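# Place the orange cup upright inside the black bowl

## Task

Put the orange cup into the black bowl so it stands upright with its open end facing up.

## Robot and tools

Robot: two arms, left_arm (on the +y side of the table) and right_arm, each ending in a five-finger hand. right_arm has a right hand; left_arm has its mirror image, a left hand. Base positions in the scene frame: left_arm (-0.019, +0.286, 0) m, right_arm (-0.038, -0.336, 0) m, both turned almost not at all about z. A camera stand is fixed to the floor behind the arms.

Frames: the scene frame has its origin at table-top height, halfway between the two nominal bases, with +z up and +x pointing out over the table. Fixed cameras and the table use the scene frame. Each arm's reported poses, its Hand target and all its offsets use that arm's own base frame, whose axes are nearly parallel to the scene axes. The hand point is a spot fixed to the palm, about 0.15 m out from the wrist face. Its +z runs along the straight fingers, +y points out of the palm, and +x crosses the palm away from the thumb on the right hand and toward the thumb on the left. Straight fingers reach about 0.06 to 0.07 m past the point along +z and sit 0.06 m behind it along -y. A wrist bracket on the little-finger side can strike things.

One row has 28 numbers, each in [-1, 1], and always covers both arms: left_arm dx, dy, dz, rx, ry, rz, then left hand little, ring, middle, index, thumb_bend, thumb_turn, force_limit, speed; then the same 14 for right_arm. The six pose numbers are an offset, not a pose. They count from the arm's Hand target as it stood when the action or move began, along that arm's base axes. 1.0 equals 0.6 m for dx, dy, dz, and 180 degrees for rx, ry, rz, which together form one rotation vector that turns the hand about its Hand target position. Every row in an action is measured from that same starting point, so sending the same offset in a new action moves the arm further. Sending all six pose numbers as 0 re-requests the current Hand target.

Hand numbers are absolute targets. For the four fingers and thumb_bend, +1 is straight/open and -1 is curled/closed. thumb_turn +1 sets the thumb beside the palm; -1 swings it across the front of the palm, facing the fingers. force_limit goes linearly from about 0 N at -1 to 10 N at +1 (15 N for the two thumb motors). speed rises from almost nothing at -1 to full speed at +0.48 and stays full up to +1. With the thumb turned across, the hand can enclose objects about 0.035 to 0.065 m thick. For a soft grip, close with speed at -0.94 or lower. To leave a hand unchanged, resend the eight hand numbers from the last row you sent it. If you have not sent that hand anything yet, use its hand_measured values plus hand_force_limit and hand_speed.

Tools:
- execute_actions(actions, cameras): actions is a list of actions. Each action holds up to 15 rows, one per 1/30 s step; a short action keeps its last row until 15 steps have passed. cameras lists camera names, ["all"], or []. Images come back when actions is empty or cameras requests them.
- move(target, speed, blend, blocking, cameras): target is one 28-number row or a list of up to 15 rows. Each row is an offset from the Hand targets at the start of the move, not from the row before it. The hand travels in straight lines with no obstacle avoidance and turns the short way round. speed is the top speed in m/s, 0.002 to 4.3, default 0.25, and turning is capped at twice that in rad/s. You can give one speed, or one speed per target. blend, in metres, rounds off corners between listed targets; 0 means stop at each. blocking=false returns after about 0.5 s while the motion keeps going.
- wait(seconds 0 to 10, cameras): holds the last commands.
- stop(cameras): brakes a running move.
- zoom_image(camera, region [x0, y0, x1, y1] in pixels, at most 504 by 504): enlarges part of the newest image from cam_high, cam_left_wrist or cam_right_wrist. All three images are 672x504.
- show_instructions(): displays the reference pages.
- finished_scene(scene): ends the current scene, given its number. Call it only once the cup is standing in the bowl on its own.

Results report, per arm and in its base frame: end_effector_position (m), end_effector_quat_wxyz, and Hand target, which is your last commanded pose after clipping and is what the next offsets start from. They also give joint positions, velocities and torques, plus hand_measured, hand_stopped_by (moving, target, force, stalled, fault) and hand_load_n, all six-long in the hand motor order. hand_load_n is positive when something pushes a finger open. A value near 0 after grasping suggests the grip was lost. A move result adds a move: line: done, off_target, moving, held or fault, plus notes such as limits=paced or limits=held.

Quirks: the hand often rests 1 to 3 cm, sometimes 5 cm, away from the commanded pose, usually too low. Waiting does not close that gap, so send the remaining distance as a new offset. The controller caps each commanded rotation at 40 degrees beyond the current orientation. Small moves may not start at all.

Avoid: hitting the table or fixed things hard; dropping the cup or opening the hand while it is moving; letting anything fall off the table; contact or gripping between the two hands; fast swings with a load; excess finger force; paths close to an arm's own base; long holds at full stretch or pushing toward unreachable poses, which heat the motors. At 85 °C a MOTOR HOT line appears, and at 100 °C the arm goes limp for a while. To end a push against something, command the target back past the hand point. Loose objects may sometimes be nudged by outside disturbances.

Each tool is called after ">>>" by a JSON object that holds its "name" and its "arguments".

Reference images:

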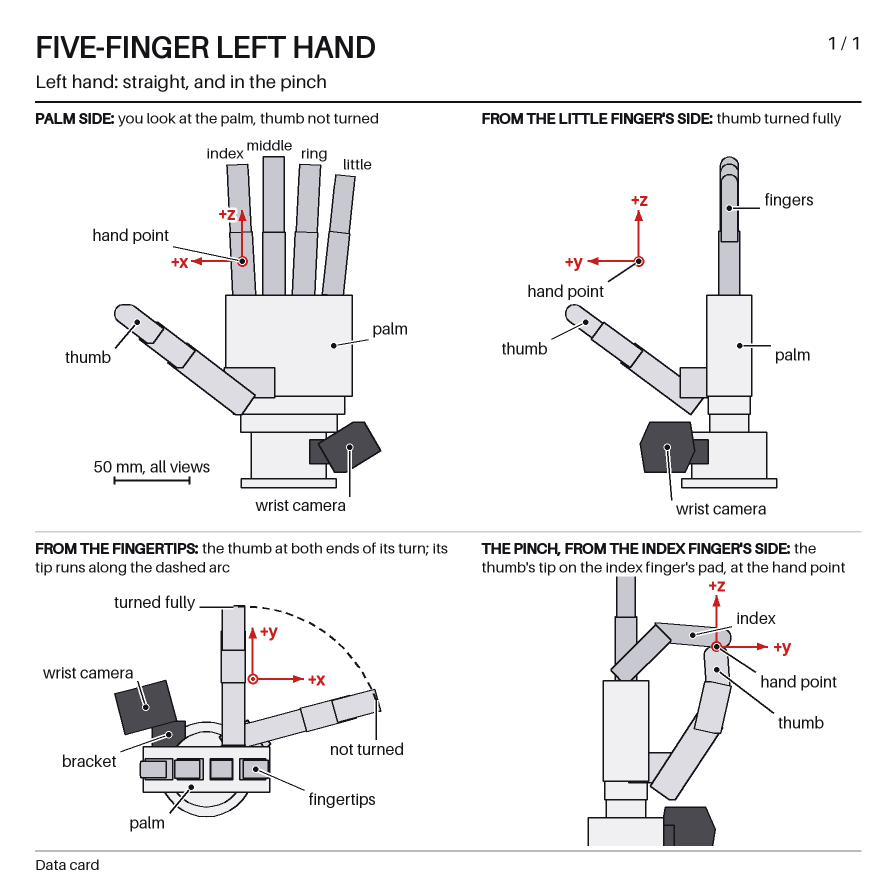

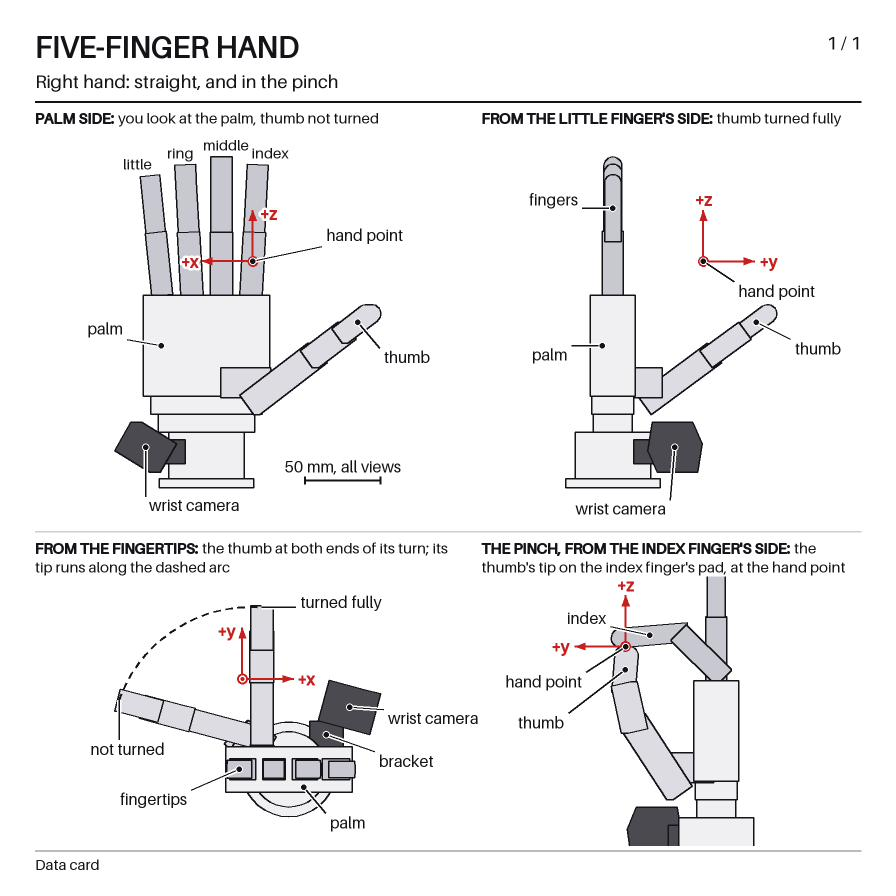

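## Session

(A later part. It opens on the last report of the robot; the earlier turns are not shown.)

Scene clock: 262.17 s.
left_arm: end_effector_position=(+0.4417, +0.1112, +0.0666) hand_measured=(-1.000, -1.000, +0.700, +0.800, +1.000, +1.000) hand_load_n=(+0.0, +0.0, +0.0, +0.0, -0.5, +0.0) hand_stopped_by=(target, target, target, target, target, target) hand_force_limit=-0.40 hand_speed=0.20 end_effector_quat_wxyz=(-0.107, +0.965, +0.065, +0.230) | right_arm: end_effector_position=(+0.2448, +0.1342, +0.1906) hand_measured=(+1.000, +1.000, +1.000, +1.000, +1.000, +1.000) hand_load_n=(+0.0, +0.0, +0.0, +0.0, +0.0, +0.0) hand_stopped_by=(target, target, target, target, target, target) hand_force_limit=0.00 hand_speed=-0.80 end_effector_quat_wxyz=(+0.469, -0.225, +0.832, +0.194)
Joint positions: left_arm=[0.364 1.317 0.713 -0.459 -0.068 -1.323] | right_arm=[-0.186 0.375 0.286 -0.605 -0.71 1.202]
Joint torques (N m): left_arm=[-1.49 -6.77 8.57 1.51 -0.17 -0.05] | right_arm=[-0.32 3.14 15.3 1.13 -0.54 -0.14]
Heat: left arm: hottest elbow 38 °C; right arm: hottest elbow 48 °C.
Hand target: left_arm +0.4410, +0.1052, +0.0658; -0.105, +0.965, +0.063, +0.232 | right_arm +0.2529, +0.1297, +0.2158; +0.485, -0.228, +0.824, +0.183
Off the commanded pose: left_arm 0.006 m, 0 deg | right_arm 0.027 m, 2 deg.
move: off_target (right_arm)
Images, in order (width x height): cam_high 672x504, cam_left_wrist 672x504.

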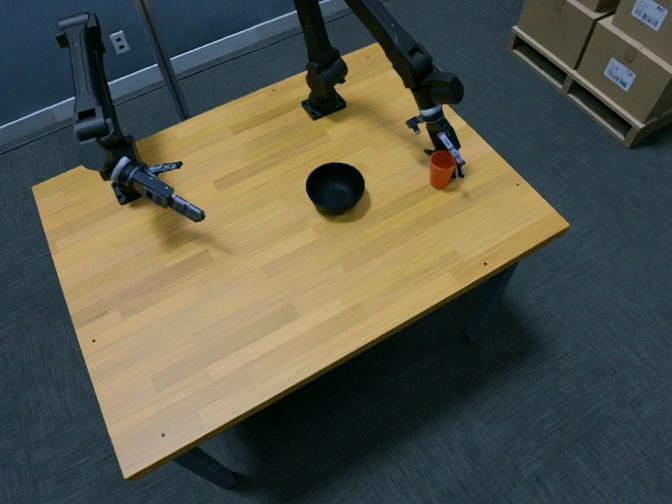

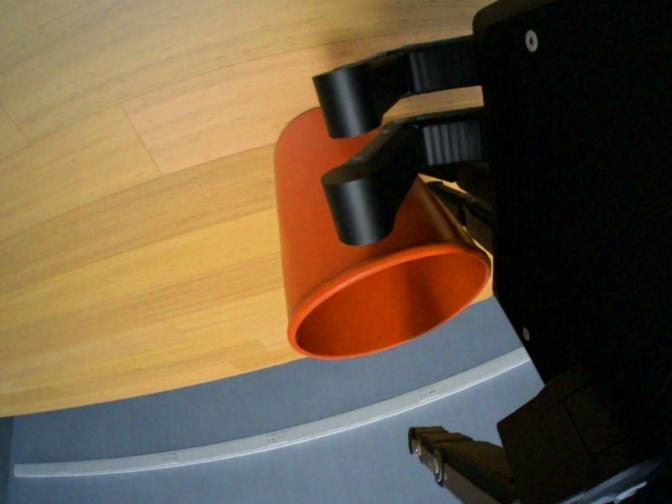

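>>> {"name": "move", "arguments": {"target": [0,0,0,0,0,0,-1,-1,0.7,0.8,1,-1,-0.7,0,0,0,0,0,0,0,1,1,1,1,1,1,0,-0.8], "cameras": ["cam_high","cam_left_wrist"]}}

>>> {"name": "zoom_image", "arguments": {"camera": "cam_high", "region": [390, 80, 510, 200]}}

Scene clock: 267.97 s.
left_arm: end_effector_position=(+0.4418, +0.1113, +0.0667) hand_measured=(-1.000, -1.000, +0.700, +0.800, +1.000, -1.000) hand_load_n=(+0.0, +0.0, +0.0, +0.0, +0.0, +0.0) hand_stopped_by=(target, target, target, target, target, target) hand_force_limit=-0.70 hand_speed=0.00 end_effector_quat_wxyz=(-0.107, +0.965, +0.065, +0.230) | right_arm: end_effector_position=(+0.2448, +0.1342, +0.1906) hand_measured=(+1.000, +1.000, +1.000, +1.000, +1.000, +1.000) hand_load_n=(+0.0, +0.0, +0.0, +0.0, +0.0, -0.5) hand_stopped_by=(target, target, target, target, target, target) hand_force_limit=0.00 hand_speed=-0.80 end_effector_quat_wxyz=(+0.469, -0.225, +0.832, +0.194)
Joint positions: left_arm=[0.364 1.317 0.713 -0.459 -0.068 -1.325] | right_arm=[-0.186 0.375 0.286 -0.605 -0.71 1.202]
Joint torques (N m): left_arm=[-1.38 -6.77 8.54 1.51 -0.17 -0.04] | right_arm=[-0.32 3.02 15.31 1.11 -0.54 -0.14]
Heat: left arm: hottest elbow 38 °C; right arm: hottest elbow 48 °C.
Hand target: left_arm +0.4410, +0.1053, +0.0658; -0.105, +0.965, +0.063, +0.232 | right_arm +0.2529, +0.1297, +0.2158; +0.485, -0.228, +0.824, +0.183
Off the commanded pose: left_arm 0.006 m, 0 deg | right_arm 0.027 m, 2 deg.
move: off_target (right_arm)
Images, in order (width x height): cam_high 672x504, cam_left_wrist 672x504.

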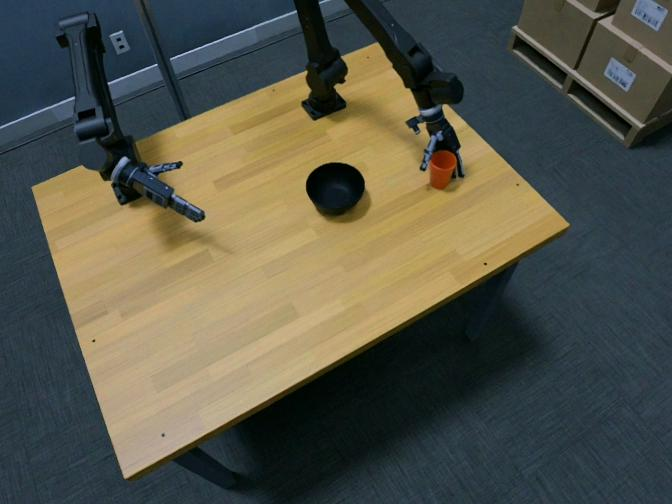

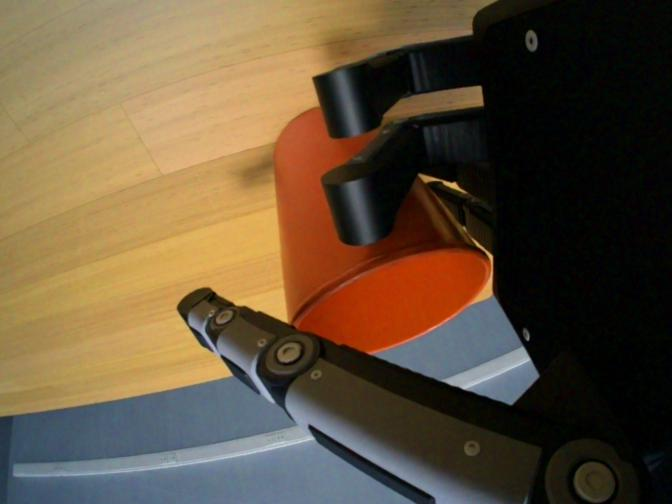

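Scaled by 4.200 from the camera's 672x504 image, which has a finer 960x720 frame.

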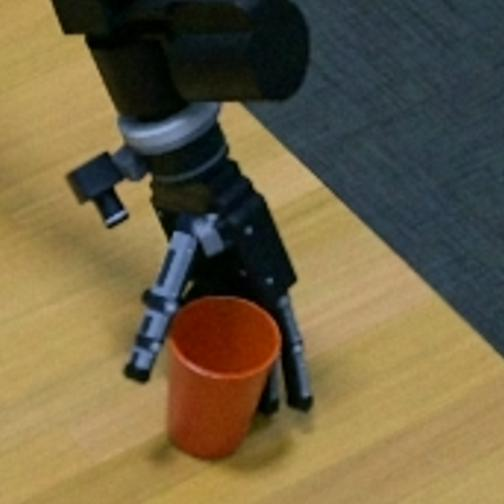

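>>> {"name": "move", "arguments": {"target": [[0,0,0,0,0,0,-1,-1,0.7,0.8,1,1,-0.7,0.2,0,0,0,0,0,0,1,1,1,1,1,1,0,-0.8],[-0.0167,0.1417,0.033,-0.0219,0.124,0.0222,-1,-1,0.7,0.8,1,1,-0.7,0.2,0,0,0,0,0,0,1,1,1,1,1,1,0,-0.8],[-0.0083,0.1167,0.005,-0.0219,0.124,0.0222,-1,-1,0.7,0.8,1,1,-0.7,0.2,0,0,0,0,0,0,1,1,1,1,1,1,0,-0.8],[0.0017,0.055,0.003,-0.0219,0.124,0.0222,-1,-1,0.7,0.8,1,1,-0.7,0.2,0,0,0,0,0,0,1,1,1,1,1,1,0,-0.8]], "speed": 0.12, "blend": [0,0.01,0.01,0], "cameras": ["cam_high","cam_left_wrist"]}}

>>> {"name": "zoom_image", "arguments": {"camera": "cam_high", "region": [390, 80, 510, 200]}}

Scene clock: 295.73 s.
left_arm: end_effector_position=(+0.4360, +0.1408, +0.0643) hand_measured=(-1.000, -1.000, +0.700, +0.800, +1.000, +1.000) hand_load_n=(+0.0, +0.0, -0.5, +0.0, +0.0, +0.0) hand_stopped_by=(target, target, target, target, target, target) hand_force_limit=-0.70 hand_speed=0.20 end_effector_quat_wxyz=(-0.090, +0.992, +0.082, +0.031) | right_arm: end_effector_position=(+0.2448, +0.1342, +0.1906) hand_measured=(+1.000, +1.000, +1.000, +1.000, +1.000, +1.000) hand_load_n=(+0.0, +0.0, +0.0, +0.0, +0.0, +0.0) hand_stopped_by=(target, target, target, target, target, target) hand_force_limit=0.00 hand_speed=-0.80 end_effector_quat_wxyz=(+0.469, -0.225, +0.832, +0.194)
Joint positions: left_arm=[0.391 1.519 1.041 -0.979 -0.153 -1.337] | right_arm=[-0.186 0.375 0.286 -0.605 -0.71 1.202]
Joint torques (N m): left_arm=[-1.2 -8.88 10.44 0.57 -0.16 -0.09] | right_arm=[-0.38 3.08 15.31 1.11 -0.54 -0.14]
Heat: left arm: hottest elbow 38 °C; right arm: hottest elbow 49 °C.
Hand target: left_arm +0.4420, +0.1382, +0.0676; -0.090, +0.992, +0.083, +0.035 | right_arm +0.2529, +0.1297, +0.2158; +0.485, -0.228, +0.824, +0.183
Off the commanded pose: left_arm 0.007 m, 0 deg | right_arm 0.027 m, 2 deg.
move: off_target (right_arm)
Images, in order (width x height): cam_high 672x504, cam_left_wrist 672x504.

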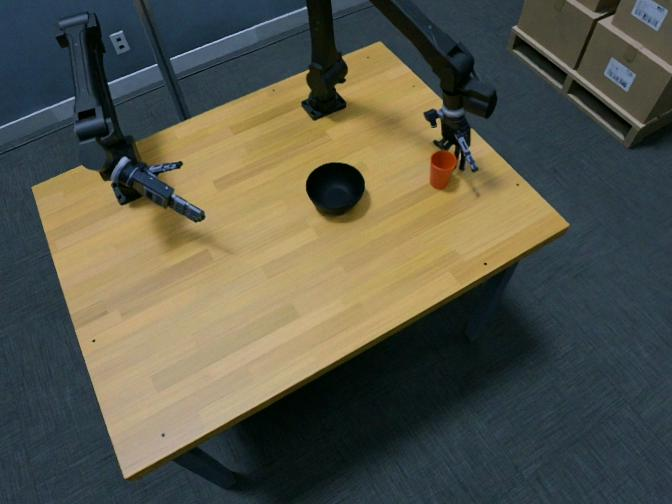

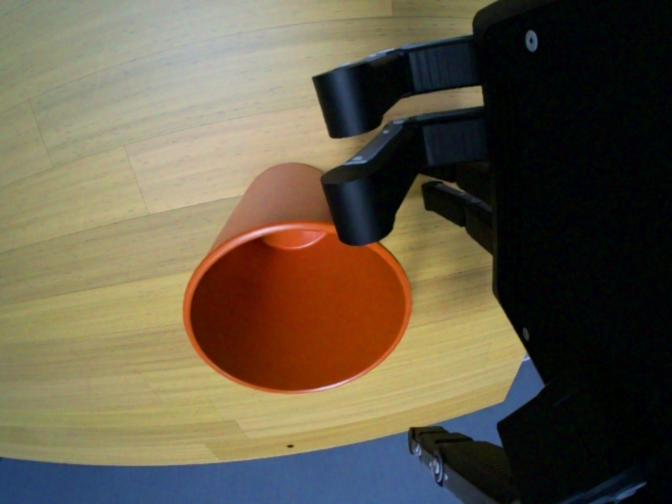

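Scaled by 4.200 from the camera's 672x504 image, which has a finer 960x720 frame.

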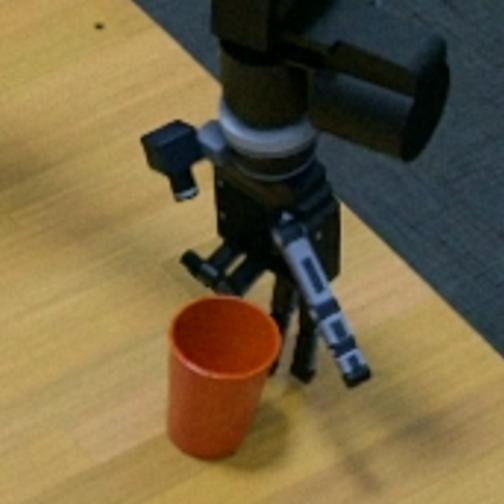

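>>> {"name": "move", "arguments": {"target": [0.018,-0.048,0,0,0,0,-1,-1,0.7,0.8,1,1,-0.7,0.2,0,0,0,0,0,0,1,1,1,1,1,1,0,-0.8], "speed": 0.08, "cameras": ["cam_high","cam_left_wrist"]}}

>>> {"name": "zoom_image", "arguments": {"camera": "cam_high", "region": [390, 80, 510, 200]}}

Scene clock: 314.03 s.
left_arm: end_effector_position=(+0.4469, +0.1133, +0.0644) hand_measured=(-1.000, -1.000, +0.700, +0.800, +1.000, +1.000) hand_load_n=(+0.0, +0.5, -0.5, +0.0, +0.0, +0.0) hand_stopped_by=(target, target, target, target, target, target) hand_force_limit=-0.70 hand_speed=0.20 end_effector_quat_wxyz=(-0.091, +0.992, +0.084, +0.033) | right_arm: end_effector_position=(+0.2448, +0.1342, +0.1906) hand_measured=(+1.000, +1.000, +1.000, +1.000, +1.000, +1.000) hand_load_n=(+0.0, +0.0, +0.0, +0.0, +0.0, +0.0) hand_stopped_by=(target, target, target, target, target, target) hand_force_limit=0.00 hand_speed=-0.80 end_effector_quat_wxyz=(+0.469, -0.225, +0.832, +0.194)
Joint positions: left_arm=[0.32 1.519 1.041 -0.985 -0.161 -1.411] | right_arm=[-0.186 0.375 0.286 -0.605 -0.71 1.202]
Joint torques (N m): left_arm=[-1.44 -8.64 10.78 0.36 -0.19 -0.06] | right_arm=[-0.32 3.08 15.32 1.1 -0.54 -0.14]
Heat: left arm: hottest elbow 37 °C; right arm: hottest elbow 49 °C.
Hand target: left_arm +0.4528, +0.1093, +0.0676; -0.090, +0.992, +0.083, +0.035 | right_arm +0.2529, +0.1297, +0.2158; +0.485, -0.228, +0.824, +0.183
Off the commanded pose: left_arm 0.008 m, 0 deg | right_arm 0.027 m, 2 deg.
move: off_target (right_arm)
Images, in order (width x height): cam_high 672x504, cam_left_wrist 672x504.

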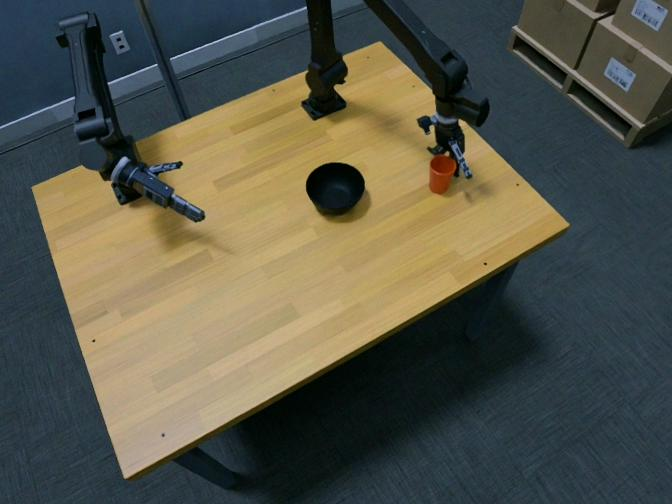

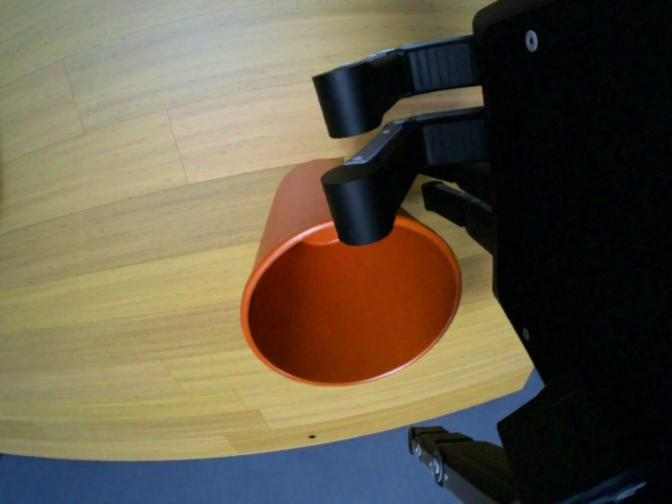

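Scaled by 4.200 from the camera's 672x504 image, which has a finer 960x720 frame.

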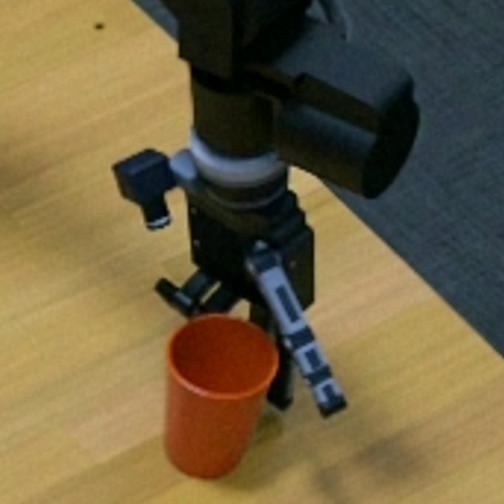

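>>> {"name": "move", "arguments": {"target": [[-0.018,0.087,0.005,0,0,0,0.9,0.85,0.7,0.8,1,1,-0.7,0.2,0,0,0,0,0,0,1,1,1,1,1,1,0,-0.8],[0.005,0.04,0.002,0,0,0,0.9,0.85,0.7,0.8,1,1,-0.7,0.2,0,0,0,0,0,0,1,1,1,1,1,1,0,-0.8],[0.0243,-0.0228,0.002,0,0,0,0.9,0.85,0.7,0.8,1,1,-0.7,0.2,0,0,0,0,0,0,1,1,1,1,1,1,0,-0.8]], "speed": 0.1, "blend": [0,0.01,0], "cameras": ["cam_high","cam_left_wrist"]}}

>>> {"name": "zoom_image", "arguments": {"camera": "cam_high", "region": [390, 80, 510, 200]}}

Scene clock: 332.13 s.
left_arm: end_effector_position=(+0.4502, +0.0989, +0.0637) hand_measured=(+0.900, +0.850, +0.700, +0.800, +1.000, +1.000) hand_load_n=(+0.0, +0.0, +0.5, -0.5, +0.0, +0.0) hand_stopped_by=(target, target, target, target, target, target) hand_force_limit=-0.70 hand_speed=0.20 end_effector_quat_wxyz=(-0.092, +0.992, +0.085, +0.029) | right_arm: end_effector_position=(+0.2448, +0.1342, +0.1906) hand_measured=(+1.000, +1.000, +1.000, +1.000, +1.000, +1.000) hand_load_n=(+0.0, +0.0, +0.0, +0.0, +0.0, -0.5) hand_stopped_by=(target, target, target, target, target, target) hand_force_limit=0.00 hand_speed=-0.80 end_effector_quat_wxyz=(+0.469, -0.225, +0.832, +0.194)
Joint positions: left_arm=[0.282 1.523 1.045 -1 -0.169 -1.452] | right_arm=[-0.186 0.375 0.286 -0.605 -0.71 1.202]
Joint torques (N m): left_arm=[-1.67 -7.3 13.23 0.36 -0.06 -0.06] | right_arm=[-0.32 3.08 15.3 1.1 -0.54 -0.14]
Heat: left arm: hottest elbow 37 °C; right arm: hottest elbow 49 °C.
Hand target: left_arm +0.4674, +0.0958, +0.0689; -0.091, +0.992, +0.083, +0.035 | right_arm +0.2529, +0.1297, +0.2158; +0.485, -0.228, +0.824, +0.183
Off the commanded pose: left_arm 0.018 m, 1 deg | right_arm 0.027 m, 2 deg.
move: off_target (left_arm, right_arm)
Images, in order (width x height): cam_high 672x504, cam_left_wrist 672x504.

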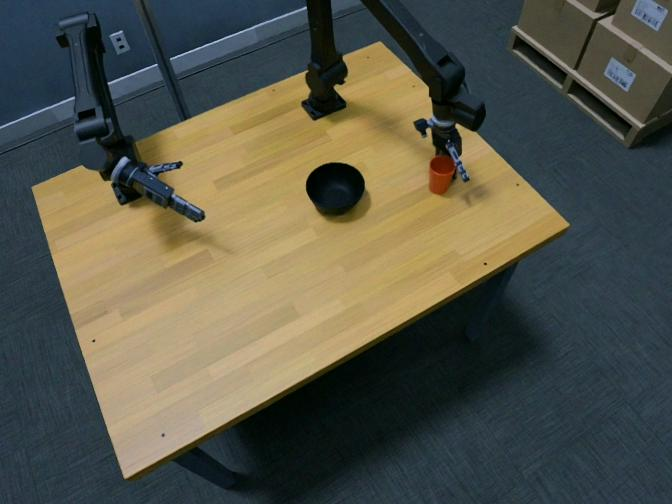

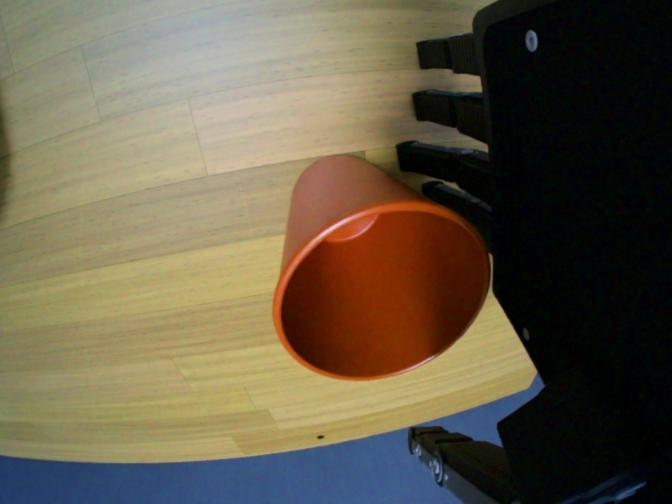

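Scaled by 4.200 from the camera's 672x504 image, which has a finer 960x720 frame.

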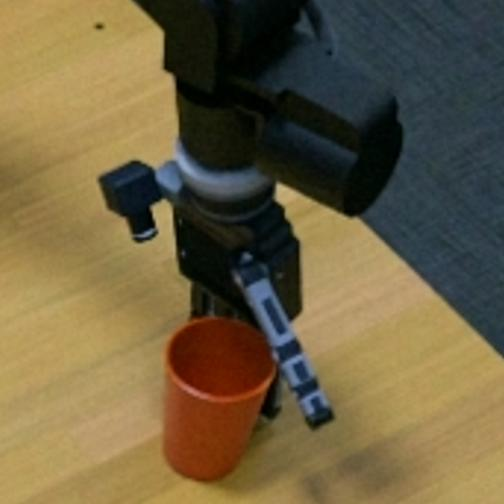

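>>> {"name": "move", "arguments": {"target": [0.012,0.002,0,0,0,0,0.9,0.85,0.7,0.8,1,1,-0.7,0.2,0,0,0,0,0,0,1,1,1,1,1,1,0,-0.8], "speed": 0.1, "cameras": ["cam_high","cam_left_wrist"]}}

>>> {"name": "zoom_image", "arguments": {"camera": "cam_high", "region": [390, 80, 510, 200]}}

Scene clock: 336.77 s.
left_arm: end_effector_position=(+0.4514, +0.0993, +0.0636) hand_measured=(+0.900, +0.850, +0.700, +0.800, +1.000, +1.000) hand_load_n=(+0.0, -0.5, +0.0, +0.0, +0.0, +0.0) hand_stopped_by=(target, target, target, target, target, target) hand_force_limit=-0.70 hand_speed=0.20 end_effector_quat_wxyz=(-0.090, +0.992, +0.085, +0.022) | right_arm: end_effector_position=(+0.2448, +0.1342, +0.1906) hand_measured=(+1.000, +1.000, +1.000, +1.000, +1.000, +1.000) hand_load_n=(+0.0, +0.0, +0.0, +0.0, +0.0, +0.0) hand_stopped_by=(target, target, target, target, target, target) hand_force_limit=0.00 hand_speed=-0.80 end_effector_quat_wxyz=(+0.469, -0.225, +0.832, +0.194)
Joint positions: left_arm=[0.282 1.535 1.06 -1.016 -0.169 -1.452] | right_arm=[-0.186 0.375 0.286 -0.605 -0.71 1.202]
Joint torques (N m): left_arm=[-1.85 -6.83 13.75 0.75 -0.04 -0.06] | right_arm=[-0.38 3.02 15.31 1.11 -0.54 -0.14]
Heat: left arm: hottest elbow 38 °C; right arm: hottest elbow 49 °C.
Hand target: left_arm +0.4747, +0.0970, +0.0691; -0.091, +0.992, +0.083, +0.035 | right_arm +0.2529, +0.1297, +0.2158; +0.485, -0.228, +0.824, +0.183
Off the commanded pose: left_arm 0.024 m, 1 deg | right_arm 0.027 m, 2 deg.
move: off_target (left_arm, right_arm)
Images, in order (width x height): cam_high 672x504, cam_left_wrist 672x504.

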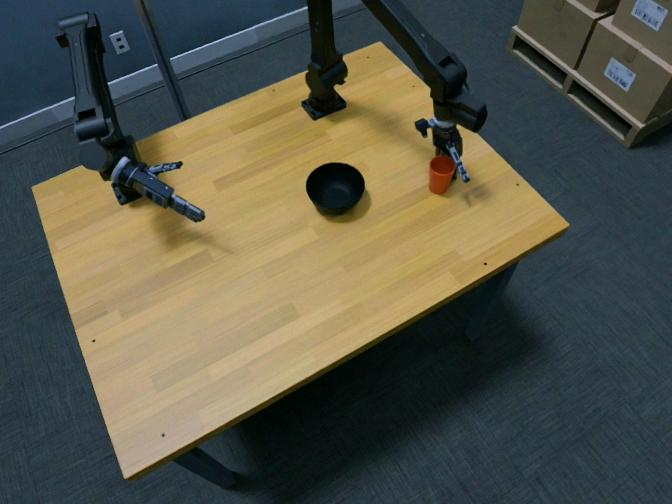

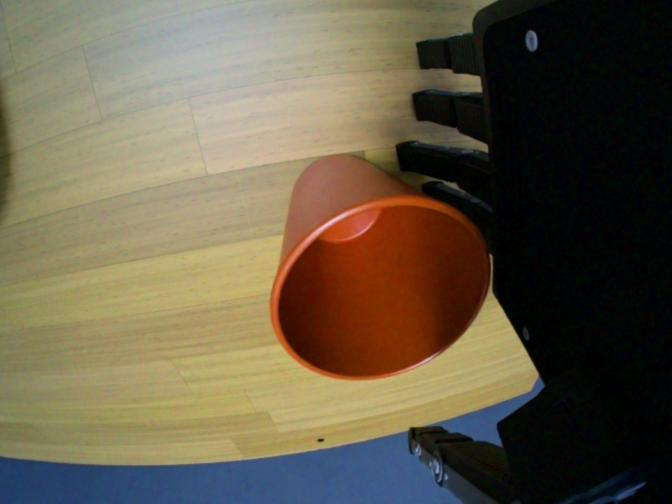

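Scaled by 4.200 from the camera's 672x504 image, which has a finer 960x720 frame.

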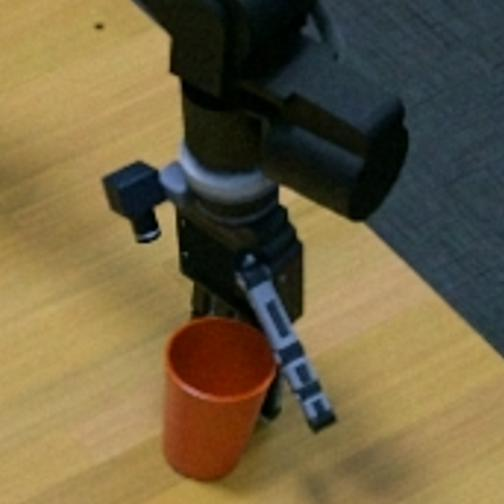

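>>> {"name": "move", "arguments": {"target": [-0.011,-0.002,0.018,0,0,0,0.9,0.85,0.7,0.8,1,1,-0.7,0.2,0,0,0,0,0,0,1,1,1,1,1,1,0,-0.8], "speed": 0.1, "cameras": ["cam_high","cam_left_wrist"]}}

>>> {"name": "zoom_image", "arguments": {"camera": "cam_high", "region": [390, 80, 510, 200]}}

Scene clock: 342.43 s.
left_arm: end_effector_position=(+0.4500, +0.0988, +0.0637) hand_measured=(+0.900, +0.850, +0.700, +0.800, +1.000, +1.000) hand_load_n=(+0.0, +0.0, +0.5, +0.0, +0.0, +0.0) hand_stopped_by=(target, target, target, target, target, target) hand_force_limit=-0.70 hand_speed=0.20 end_effector_quat_wxyz=(-0.090, +0.992, +0.085, +0.019) | right_arm: end_effector_position=(+0.2448, +0.1342, +0.1906) hand_measured=(+1.000, +1.000, +1.000, +1.000, +1.000, +1.000) hand_load_n=(+0.0, +0.5, +0.0, +0.0, -0.5, +0.0) hand_stopped_by=(target, target, target, target, target, target) hand_force_limit=0.00 hand_speed=-0.80 end_effector_quat_wxyz=(+0.469, -0.225, +0.832, +0.194)
Joint positions: left_arm=[0.282 1.535 1.062 -1.025 -0.169 -1.454] | right_arm=[-0.186 0.375 0.286 -0.605 -0.71 1.202]
Joint torques (N m): left_arm=[-1.67 -9.11 13.37 0.17 -0.06 -0.03] | right_arm=[-0.44 3.02 15.3 1.1 -0.54 -0.14]
Heat: left arm: hottest elbow 39 °C; right arm: hottest elbow 49 °C.
Hand target: left_arm +0.4680, +0.0957, +0.0796; -0.090, +0.992, +0.083, +0.035 | right_arm +0.2529, +0.1297, +0.2158; +0.485, -0.228, +0.824, +0.183
Off the commanded pose: left_arm 0.024 m, 2 deg | right_arm 0.027 m, 2 deg.
move: off_target (left_arm, right_arm)
Images, in order (width x height): cam_high 672x504, cam_left_wrist 672x504.

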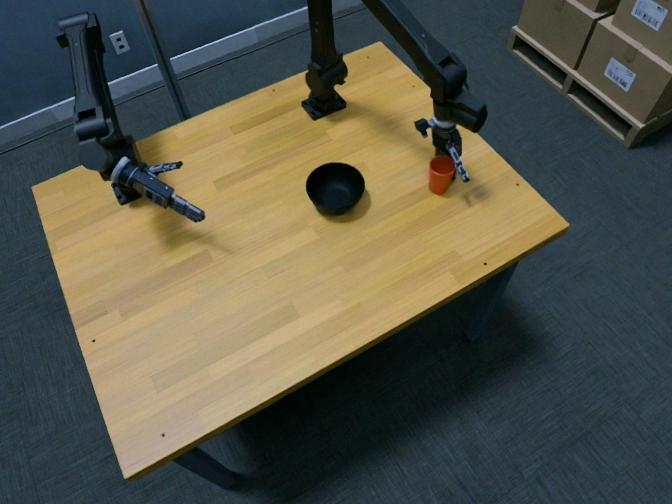

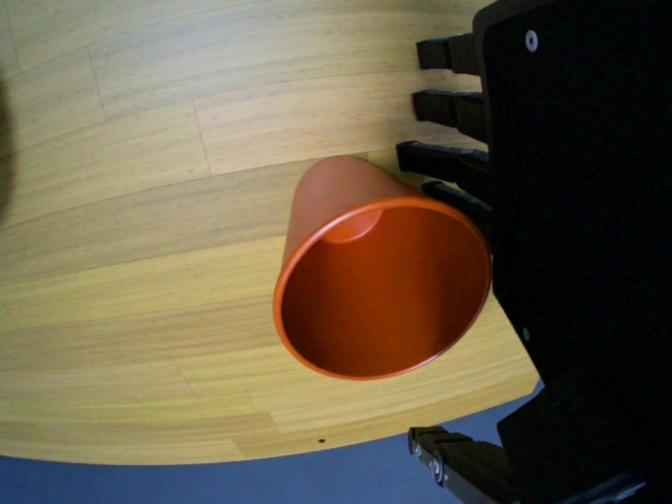

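Scaled by 4.200 from the camera's 672x504 image, which has a finer 960x720 frame.

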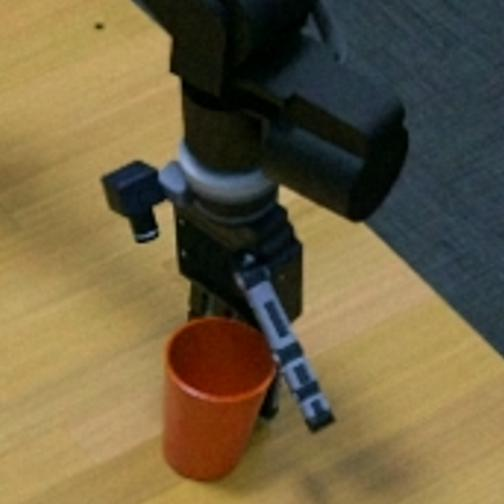

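>>> {"name": "move", "arguments": {"target": [[0.01,0.06,0.05,0,0,0,0.9,0.85,0.7,0.8,1,1,-0.7,0.2,0,0,0,0,0,0,1,1,1,1,1,1,0,-0.8],[0.003,-0.004,-0.012,0,0,0,0.9,0.85,0.7,0.8,1,1,-0.7,0.2,0,0,0,0,0,0,1,1,1,1,1,1,0,-0.8]], "speed": 0.12, "cameras": ["cam_high","cam_left_wrist"]}}

>>> {"name": "zoom_image", "arguments": {"camera": "cam_high", "region": [390, 80, 510, 200]}}

Scene clock: 349.33 s.
left_arm: end_effector_position=(+0.4677, +0.0962, +0.0787) hand_measured=(+0.900, +0.850, +0.700, +0.800, +1.000, +1.000) hand_load_n=(+0.0, +0.0, +0.0, +0.0, +0.0, +0.0) hand_stopped_by=(target, target, target, target, target, target) hand_force_limit=-0.70 hand_speed=0.20 end_effector_quat_wxyz=(-0.090, +0.992, +0.082, +0.036) | right_arm: end_effector_position=(+0.2448, +0.1342, +0.1906) hand_measured=(+1.000, +1.000, +1.000, +1.000, +1.000, +1.000) hand_load_n=(+0.0, +0.0, +0.0, +0.0, +0.0, +0.0) hand_stopped_by=(target, target, target, target, target, target) hand_force_limit=0.00 hand_speed=-0.80 end_effector_quat_wxyz=(+0.469, -0.225, +0.832, +0.194)
Joint positions: left_arm=[0.268 1.538 1.103 -1.031 -0.164 -1.459] | right_arm=[-0.186 0.375 0.286 -0.605 -0.71 1.202]
Joint torques (N m): left_arm=[-1.03 -8.64 9.22 1.03 -0.3 -0.08] | right_arm=[-0.38 3.02 15.3 1.11 -0.54 -0.14]
Heat: left arm: hottest elbow 39 °C; right arm: hottest elbow 50 °C.
Hand target: left_arm +0.4698, +0.0933, +0.0724; -0.091, +0.992, +0.083, +0.035 | right_arm +0.2529, +0.1297, +0.2158; +0.485, -0.228, +0.824, +0.183
Off the commanded pose: left_arm 0.007 m, 0 deg | right_arm 0.027 m, 2 deg.
move: off_target (right_arm)
Images, in order (width x height): cam_high 672x504, cam_left_wrist 672x504.

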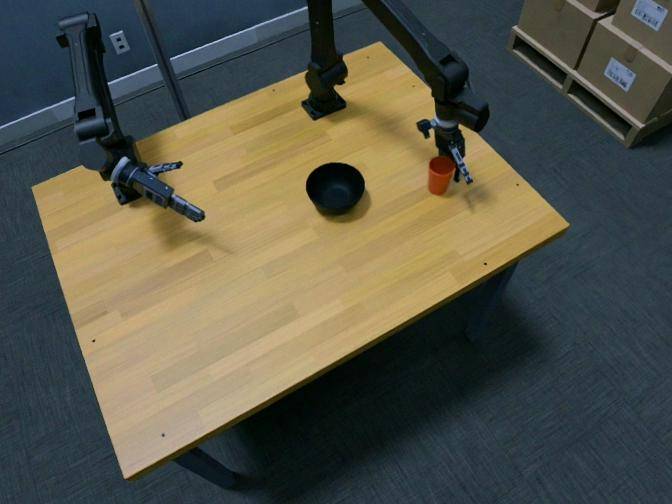

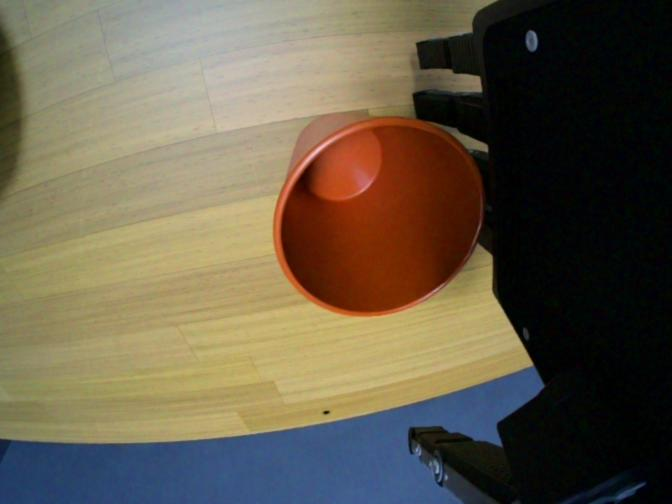

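Scaled by 4.200 from the camera's 672x504 image, which has a finer 960x720 frame.

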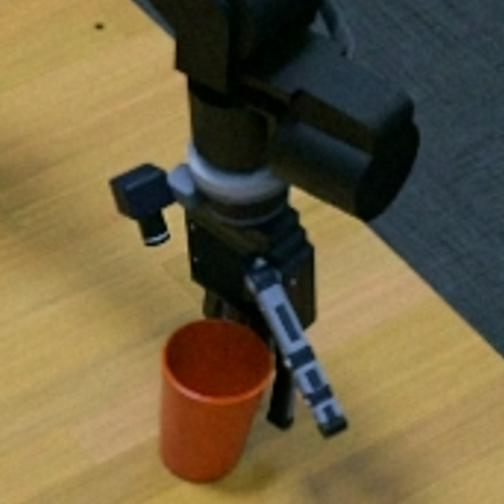

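>>> {"name": "move", "arguments": {"target": [-0.004,0,-0.019,0,0,0,0.9,0.85,0.7,0.8,1,1,-0.7,0.2,0,0,0,0,0,0,1,1,1,1,1,1,0,-0.8], "speed": 0.08, "cameras": ["cam_left_wrist"]}}

Scene clock: 356.00 s.
left_arm: end_effector_position=(+0.4665, +0.0958, +0.0684) hand_measured=(+0.900, +0.850, +0.700, +0.800, +1.000, +1.000) hand_load_n=(+0.0, +0.0, +0.0, +0.0, +0.0, +0.0) hand_stopped_by=(target, target, target, target, target, target) hand_force_limit=-0.70 hand_speed=0.20 end_effector_quat_wxyz=(-0.090, +0.992, +0.083, +0.038) | right_arm: end_effector_position=(+0.2448, +0.1342, +0.1906) hand_measured=(+1.000, +1.000, +1.000, +1.000, +1.000, +1.000) hand_load_n=(+0.0, +0.0, +0.0, +0.0, +0.0, +0.0) hand_stopped_by=(target, target, target, target, target, target) hand_force_limit=0.00 hand_speed=-0.80 end_effector_quat_wxyz=(+0.469, -0.225, +0.832, +0.194)
Joint positions: left_arm=[0.268 1.545 1.081 -0.999 -0.164 -1.46] | right_arm=[-0.186 0.375 0.286 -0.605 -0.71 1.202]
Joint torques (N m): left_arm=[-0.97 -8.53 8.92 1.1 -0.29 -0.03] | right_arm=[-0.38 3.08 15.32 1.11 -0.54 -0.15]
Heat: left arm: hottest elbow 39 °C; right arm: hottest elbow 50 °C.
Hand target: left_arm +0.4673, +0.0933, +0.0611; -0.090, +0.992, +0.083, +0.035 | right_arm +0.2529, +0.1297, +0.2158; +0.485, -0.228, +0.824, +0.183
Off the commanded pose: left_arm 0.008 m, 0 deg | right_arm 0.027 m, 2 deg.
move: off_target (right_arm)
Images, in order (width x height): cam_left_wrist 672x504.

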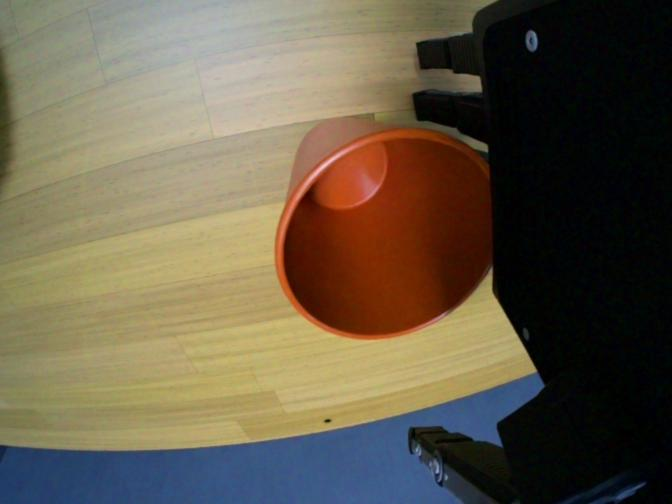

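>>> {"name": "move", "arguments": {"target": [[0,0,0,0,0,0,0.9,0.85,0.7,0.8,1,-1,-0.7,0.1,0,0,0,0,0,0,1,1,1,1,1,1,0,-0.8],[0,0,0,0,0,0,0.9,0.85,-0.5,-0.5,-0.5,-1,-0.2,-0.8,0,0,0,0,0,0,1,1,1,1,1,1,0,-0.8]], "speed": 0.08, "cameras": ["cam_high","cam_left_wrist"]}}

>>> {"name": "zoom_image", "arguments": {"camera": "cam_high", "region": [390, 80, 510, 200]}}

Scene clock: 361.17 s.
left_arm: end_effector_position=(+0.4669, +0.0964, +0.0688) hand_measured=(+0.900, +0.850, +0.520, +0.396, +0.874, -1.000) hand_load_n=(+0.0, +0.0, +3.0, +3.0, +6.0, +0.0) hand_stopped_by=(target, target, force, force, force, target) hand_force_limit=-0.20 hand_speed=-0.80 end_effector_quat_wxyz=(-0.092, +0.992, +0.083, +0.039) | right_arm: end_effector_position=(+0.2448, +0.1342, +0.1906) hand_measured=(+1.000, +1.000, +1.000, +1.000, +1.000, +1.000) hand_load_n=(+0.0, +0.0, +0.0, +0.0, +0.0, +0.0) hand_stopped_by=(target, target, target, target, target, target) hand_force_limit=0.00 hand_speed=-0.80 end_effector_quat_wxyz=(+0.469, -0.225, +0.832, +0.194)
Joint positions: left_arm=[0.268 1.544 1.081 -0.997 -0.166 -1.46] | right_arm=[-0.186 0.375 0.286 -0.605 -0.71 1.202]
Joint torques (N m): left_arm=[-0.97 -8.47 8.92 0.98 -0.2 -0.02] | right_arm=[-0.44 3.08 15.31 1.11 -0.54 -0.14]
Heat: left arm: hottest elbow 38 °C; right arm: hottest elbow 50 °C.
Hand target: left_arm +0.4673, +0.0933, +0.0610; -0.091, +0.992, +0.083, +0.035 | right_arm +0.2529, +0.1297, +0.2158; +0.485, -0.228, +0.824, +0.183
Off the commanded pose: left_arm 0.008 m, 0 deg | right_arm 0.027 m, 2 deg.
move: off_target (right_arm)
Images, in order (width x height): cam_high 672x504, cam_left_wrist 672x504.

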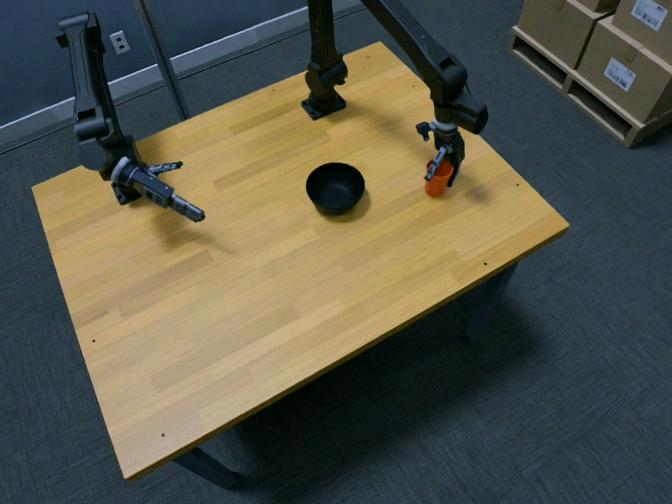

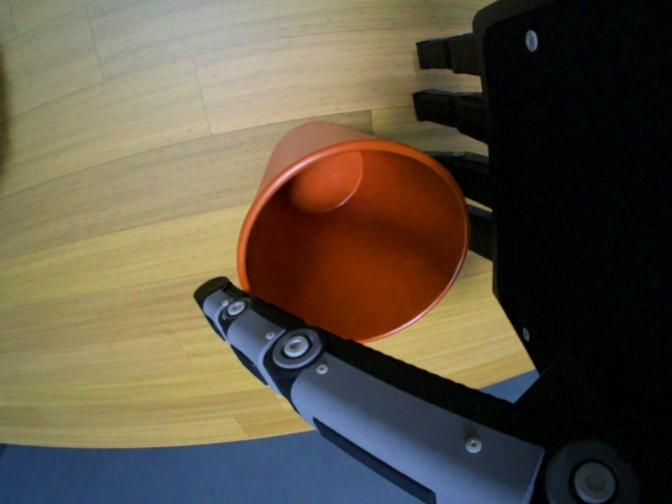

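Scaled by 4.200 from the camera's 672x504 image, which has a finer 960x720 frame.

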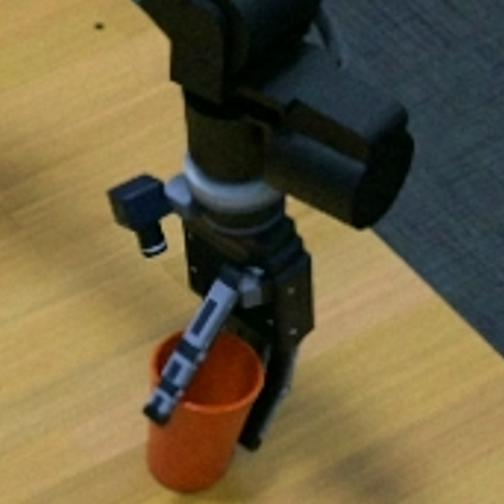

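>>> {"name": "move", "arguments": {"target": [[0,0,0,0,0,0,-0.9,-0.6,-0.5,-0.5,-0.5,-1,-0.4,-0.6,0,0,0,0,0,0,1,1,1,1,1,1,0,-0.8],[0,0,0.06,0,0,0,-0.9,-0.6,-0.5,-0.5,-0.5,-1,-0.4,-0.6,0,0,0,0,0,0,1,1,1,1,1,1,0,-0.8]], "speed": 0.08, "cameras": ["cam_high","cam_left_wrist"]}}

>>> {"name": "zoom_image", "arguments": {"camera": "cam_high", "region": [390, 80, 510, 200]}}

Scene clock: 370.80 s.
left_arm: end_effector_position=(+0.4474, +0.0910, +0.0725) hand_measured=(-0.900, +0.412, +0.518, +0.396, +0.872, -1.000) hand_load_n=(+0.0, +0.0, +0.0, +0.5, +0.0, +0.0) hand_stopped_by=(target, force, force, force, force, target) hand_force_limit=-0.40 hand_speed=-0.60 end_effector_quat_wxyz=(-0.086, +0.993, +0.081, +0.009) | right_arm: end_effector_position=(+0.2448, +0.1342, +0.1906) hand_measured=(+1.000, +1.000, +1.000, +1.000, +1.000, +1.000) hand_load_n=(+0.0, +0.0, +0.0, +0.0, +0.0, +0.0) hand_stopped_by=(target, target, target, target, target, target) hand_force_limit=0.00 hand_speed=-0.80 end_effector_quat_wxyz=(+0.469, -0.225, +0.832, +0.194)
Joint positions: left_arm=[0.268 1.528 1.081 -1.075 -0.166 -1.461] | right_arm=[-0.186 0.375 0.286 -0.605 -0.71 1.202]
Joint torques (N m): left_arm=[-0.97 -10.11 13.82 0.35 -0.17 -0.01] | right_arm=[-0.38 3.02 15.3 1.11 -0.54 -0.14]
Heat: left arm: hottest elbow 38 °C; right arm: hottest elbow 50 °C.
Hand target: left_arm +0.4674, +0.0933, +0.0971; -0.090, +0.992, +0.083, +0.035 | right_arm +0.2529, +0.1297, +0.2158; +0.485, -0.228, +0.824, +0.183
Off the commanded pose: left_arm 0.032 m, 3 deg | right_arm 0.027 m, 2 deg.
move: off_target (left_arm, right_arm)
Images, in order (width x height): cam_high 672x504, cam_left_wrist 672x504.

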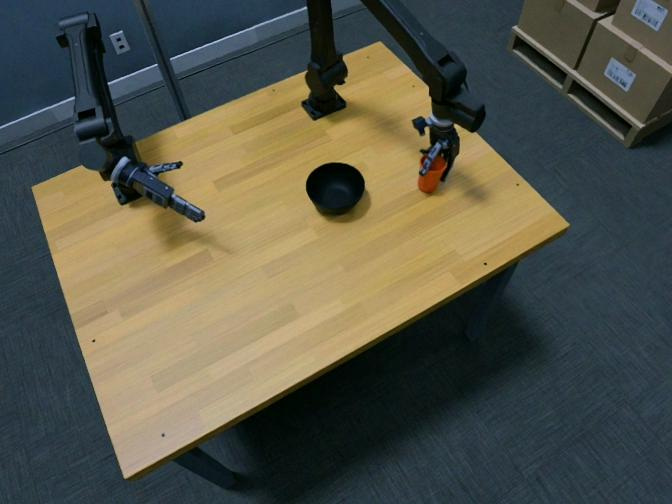

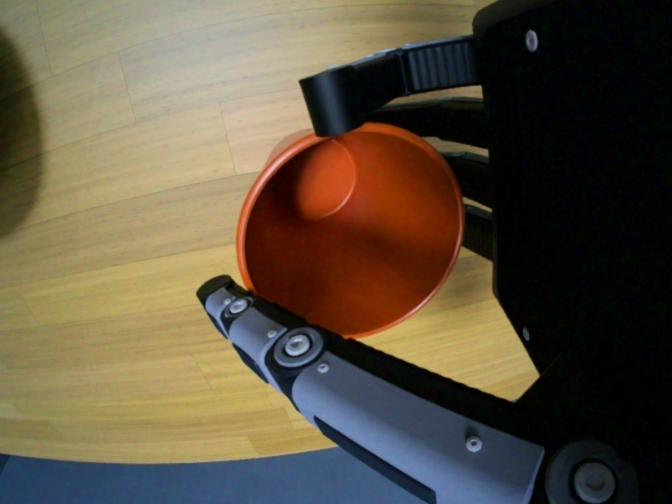

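Scaled by 4.200 from the camera's 672x504 image, which has a finer 960x720 frame.

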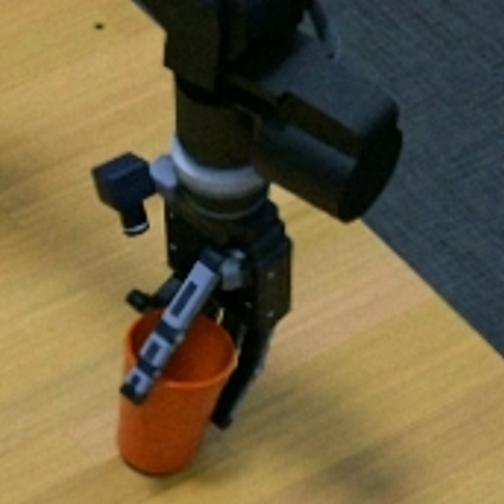

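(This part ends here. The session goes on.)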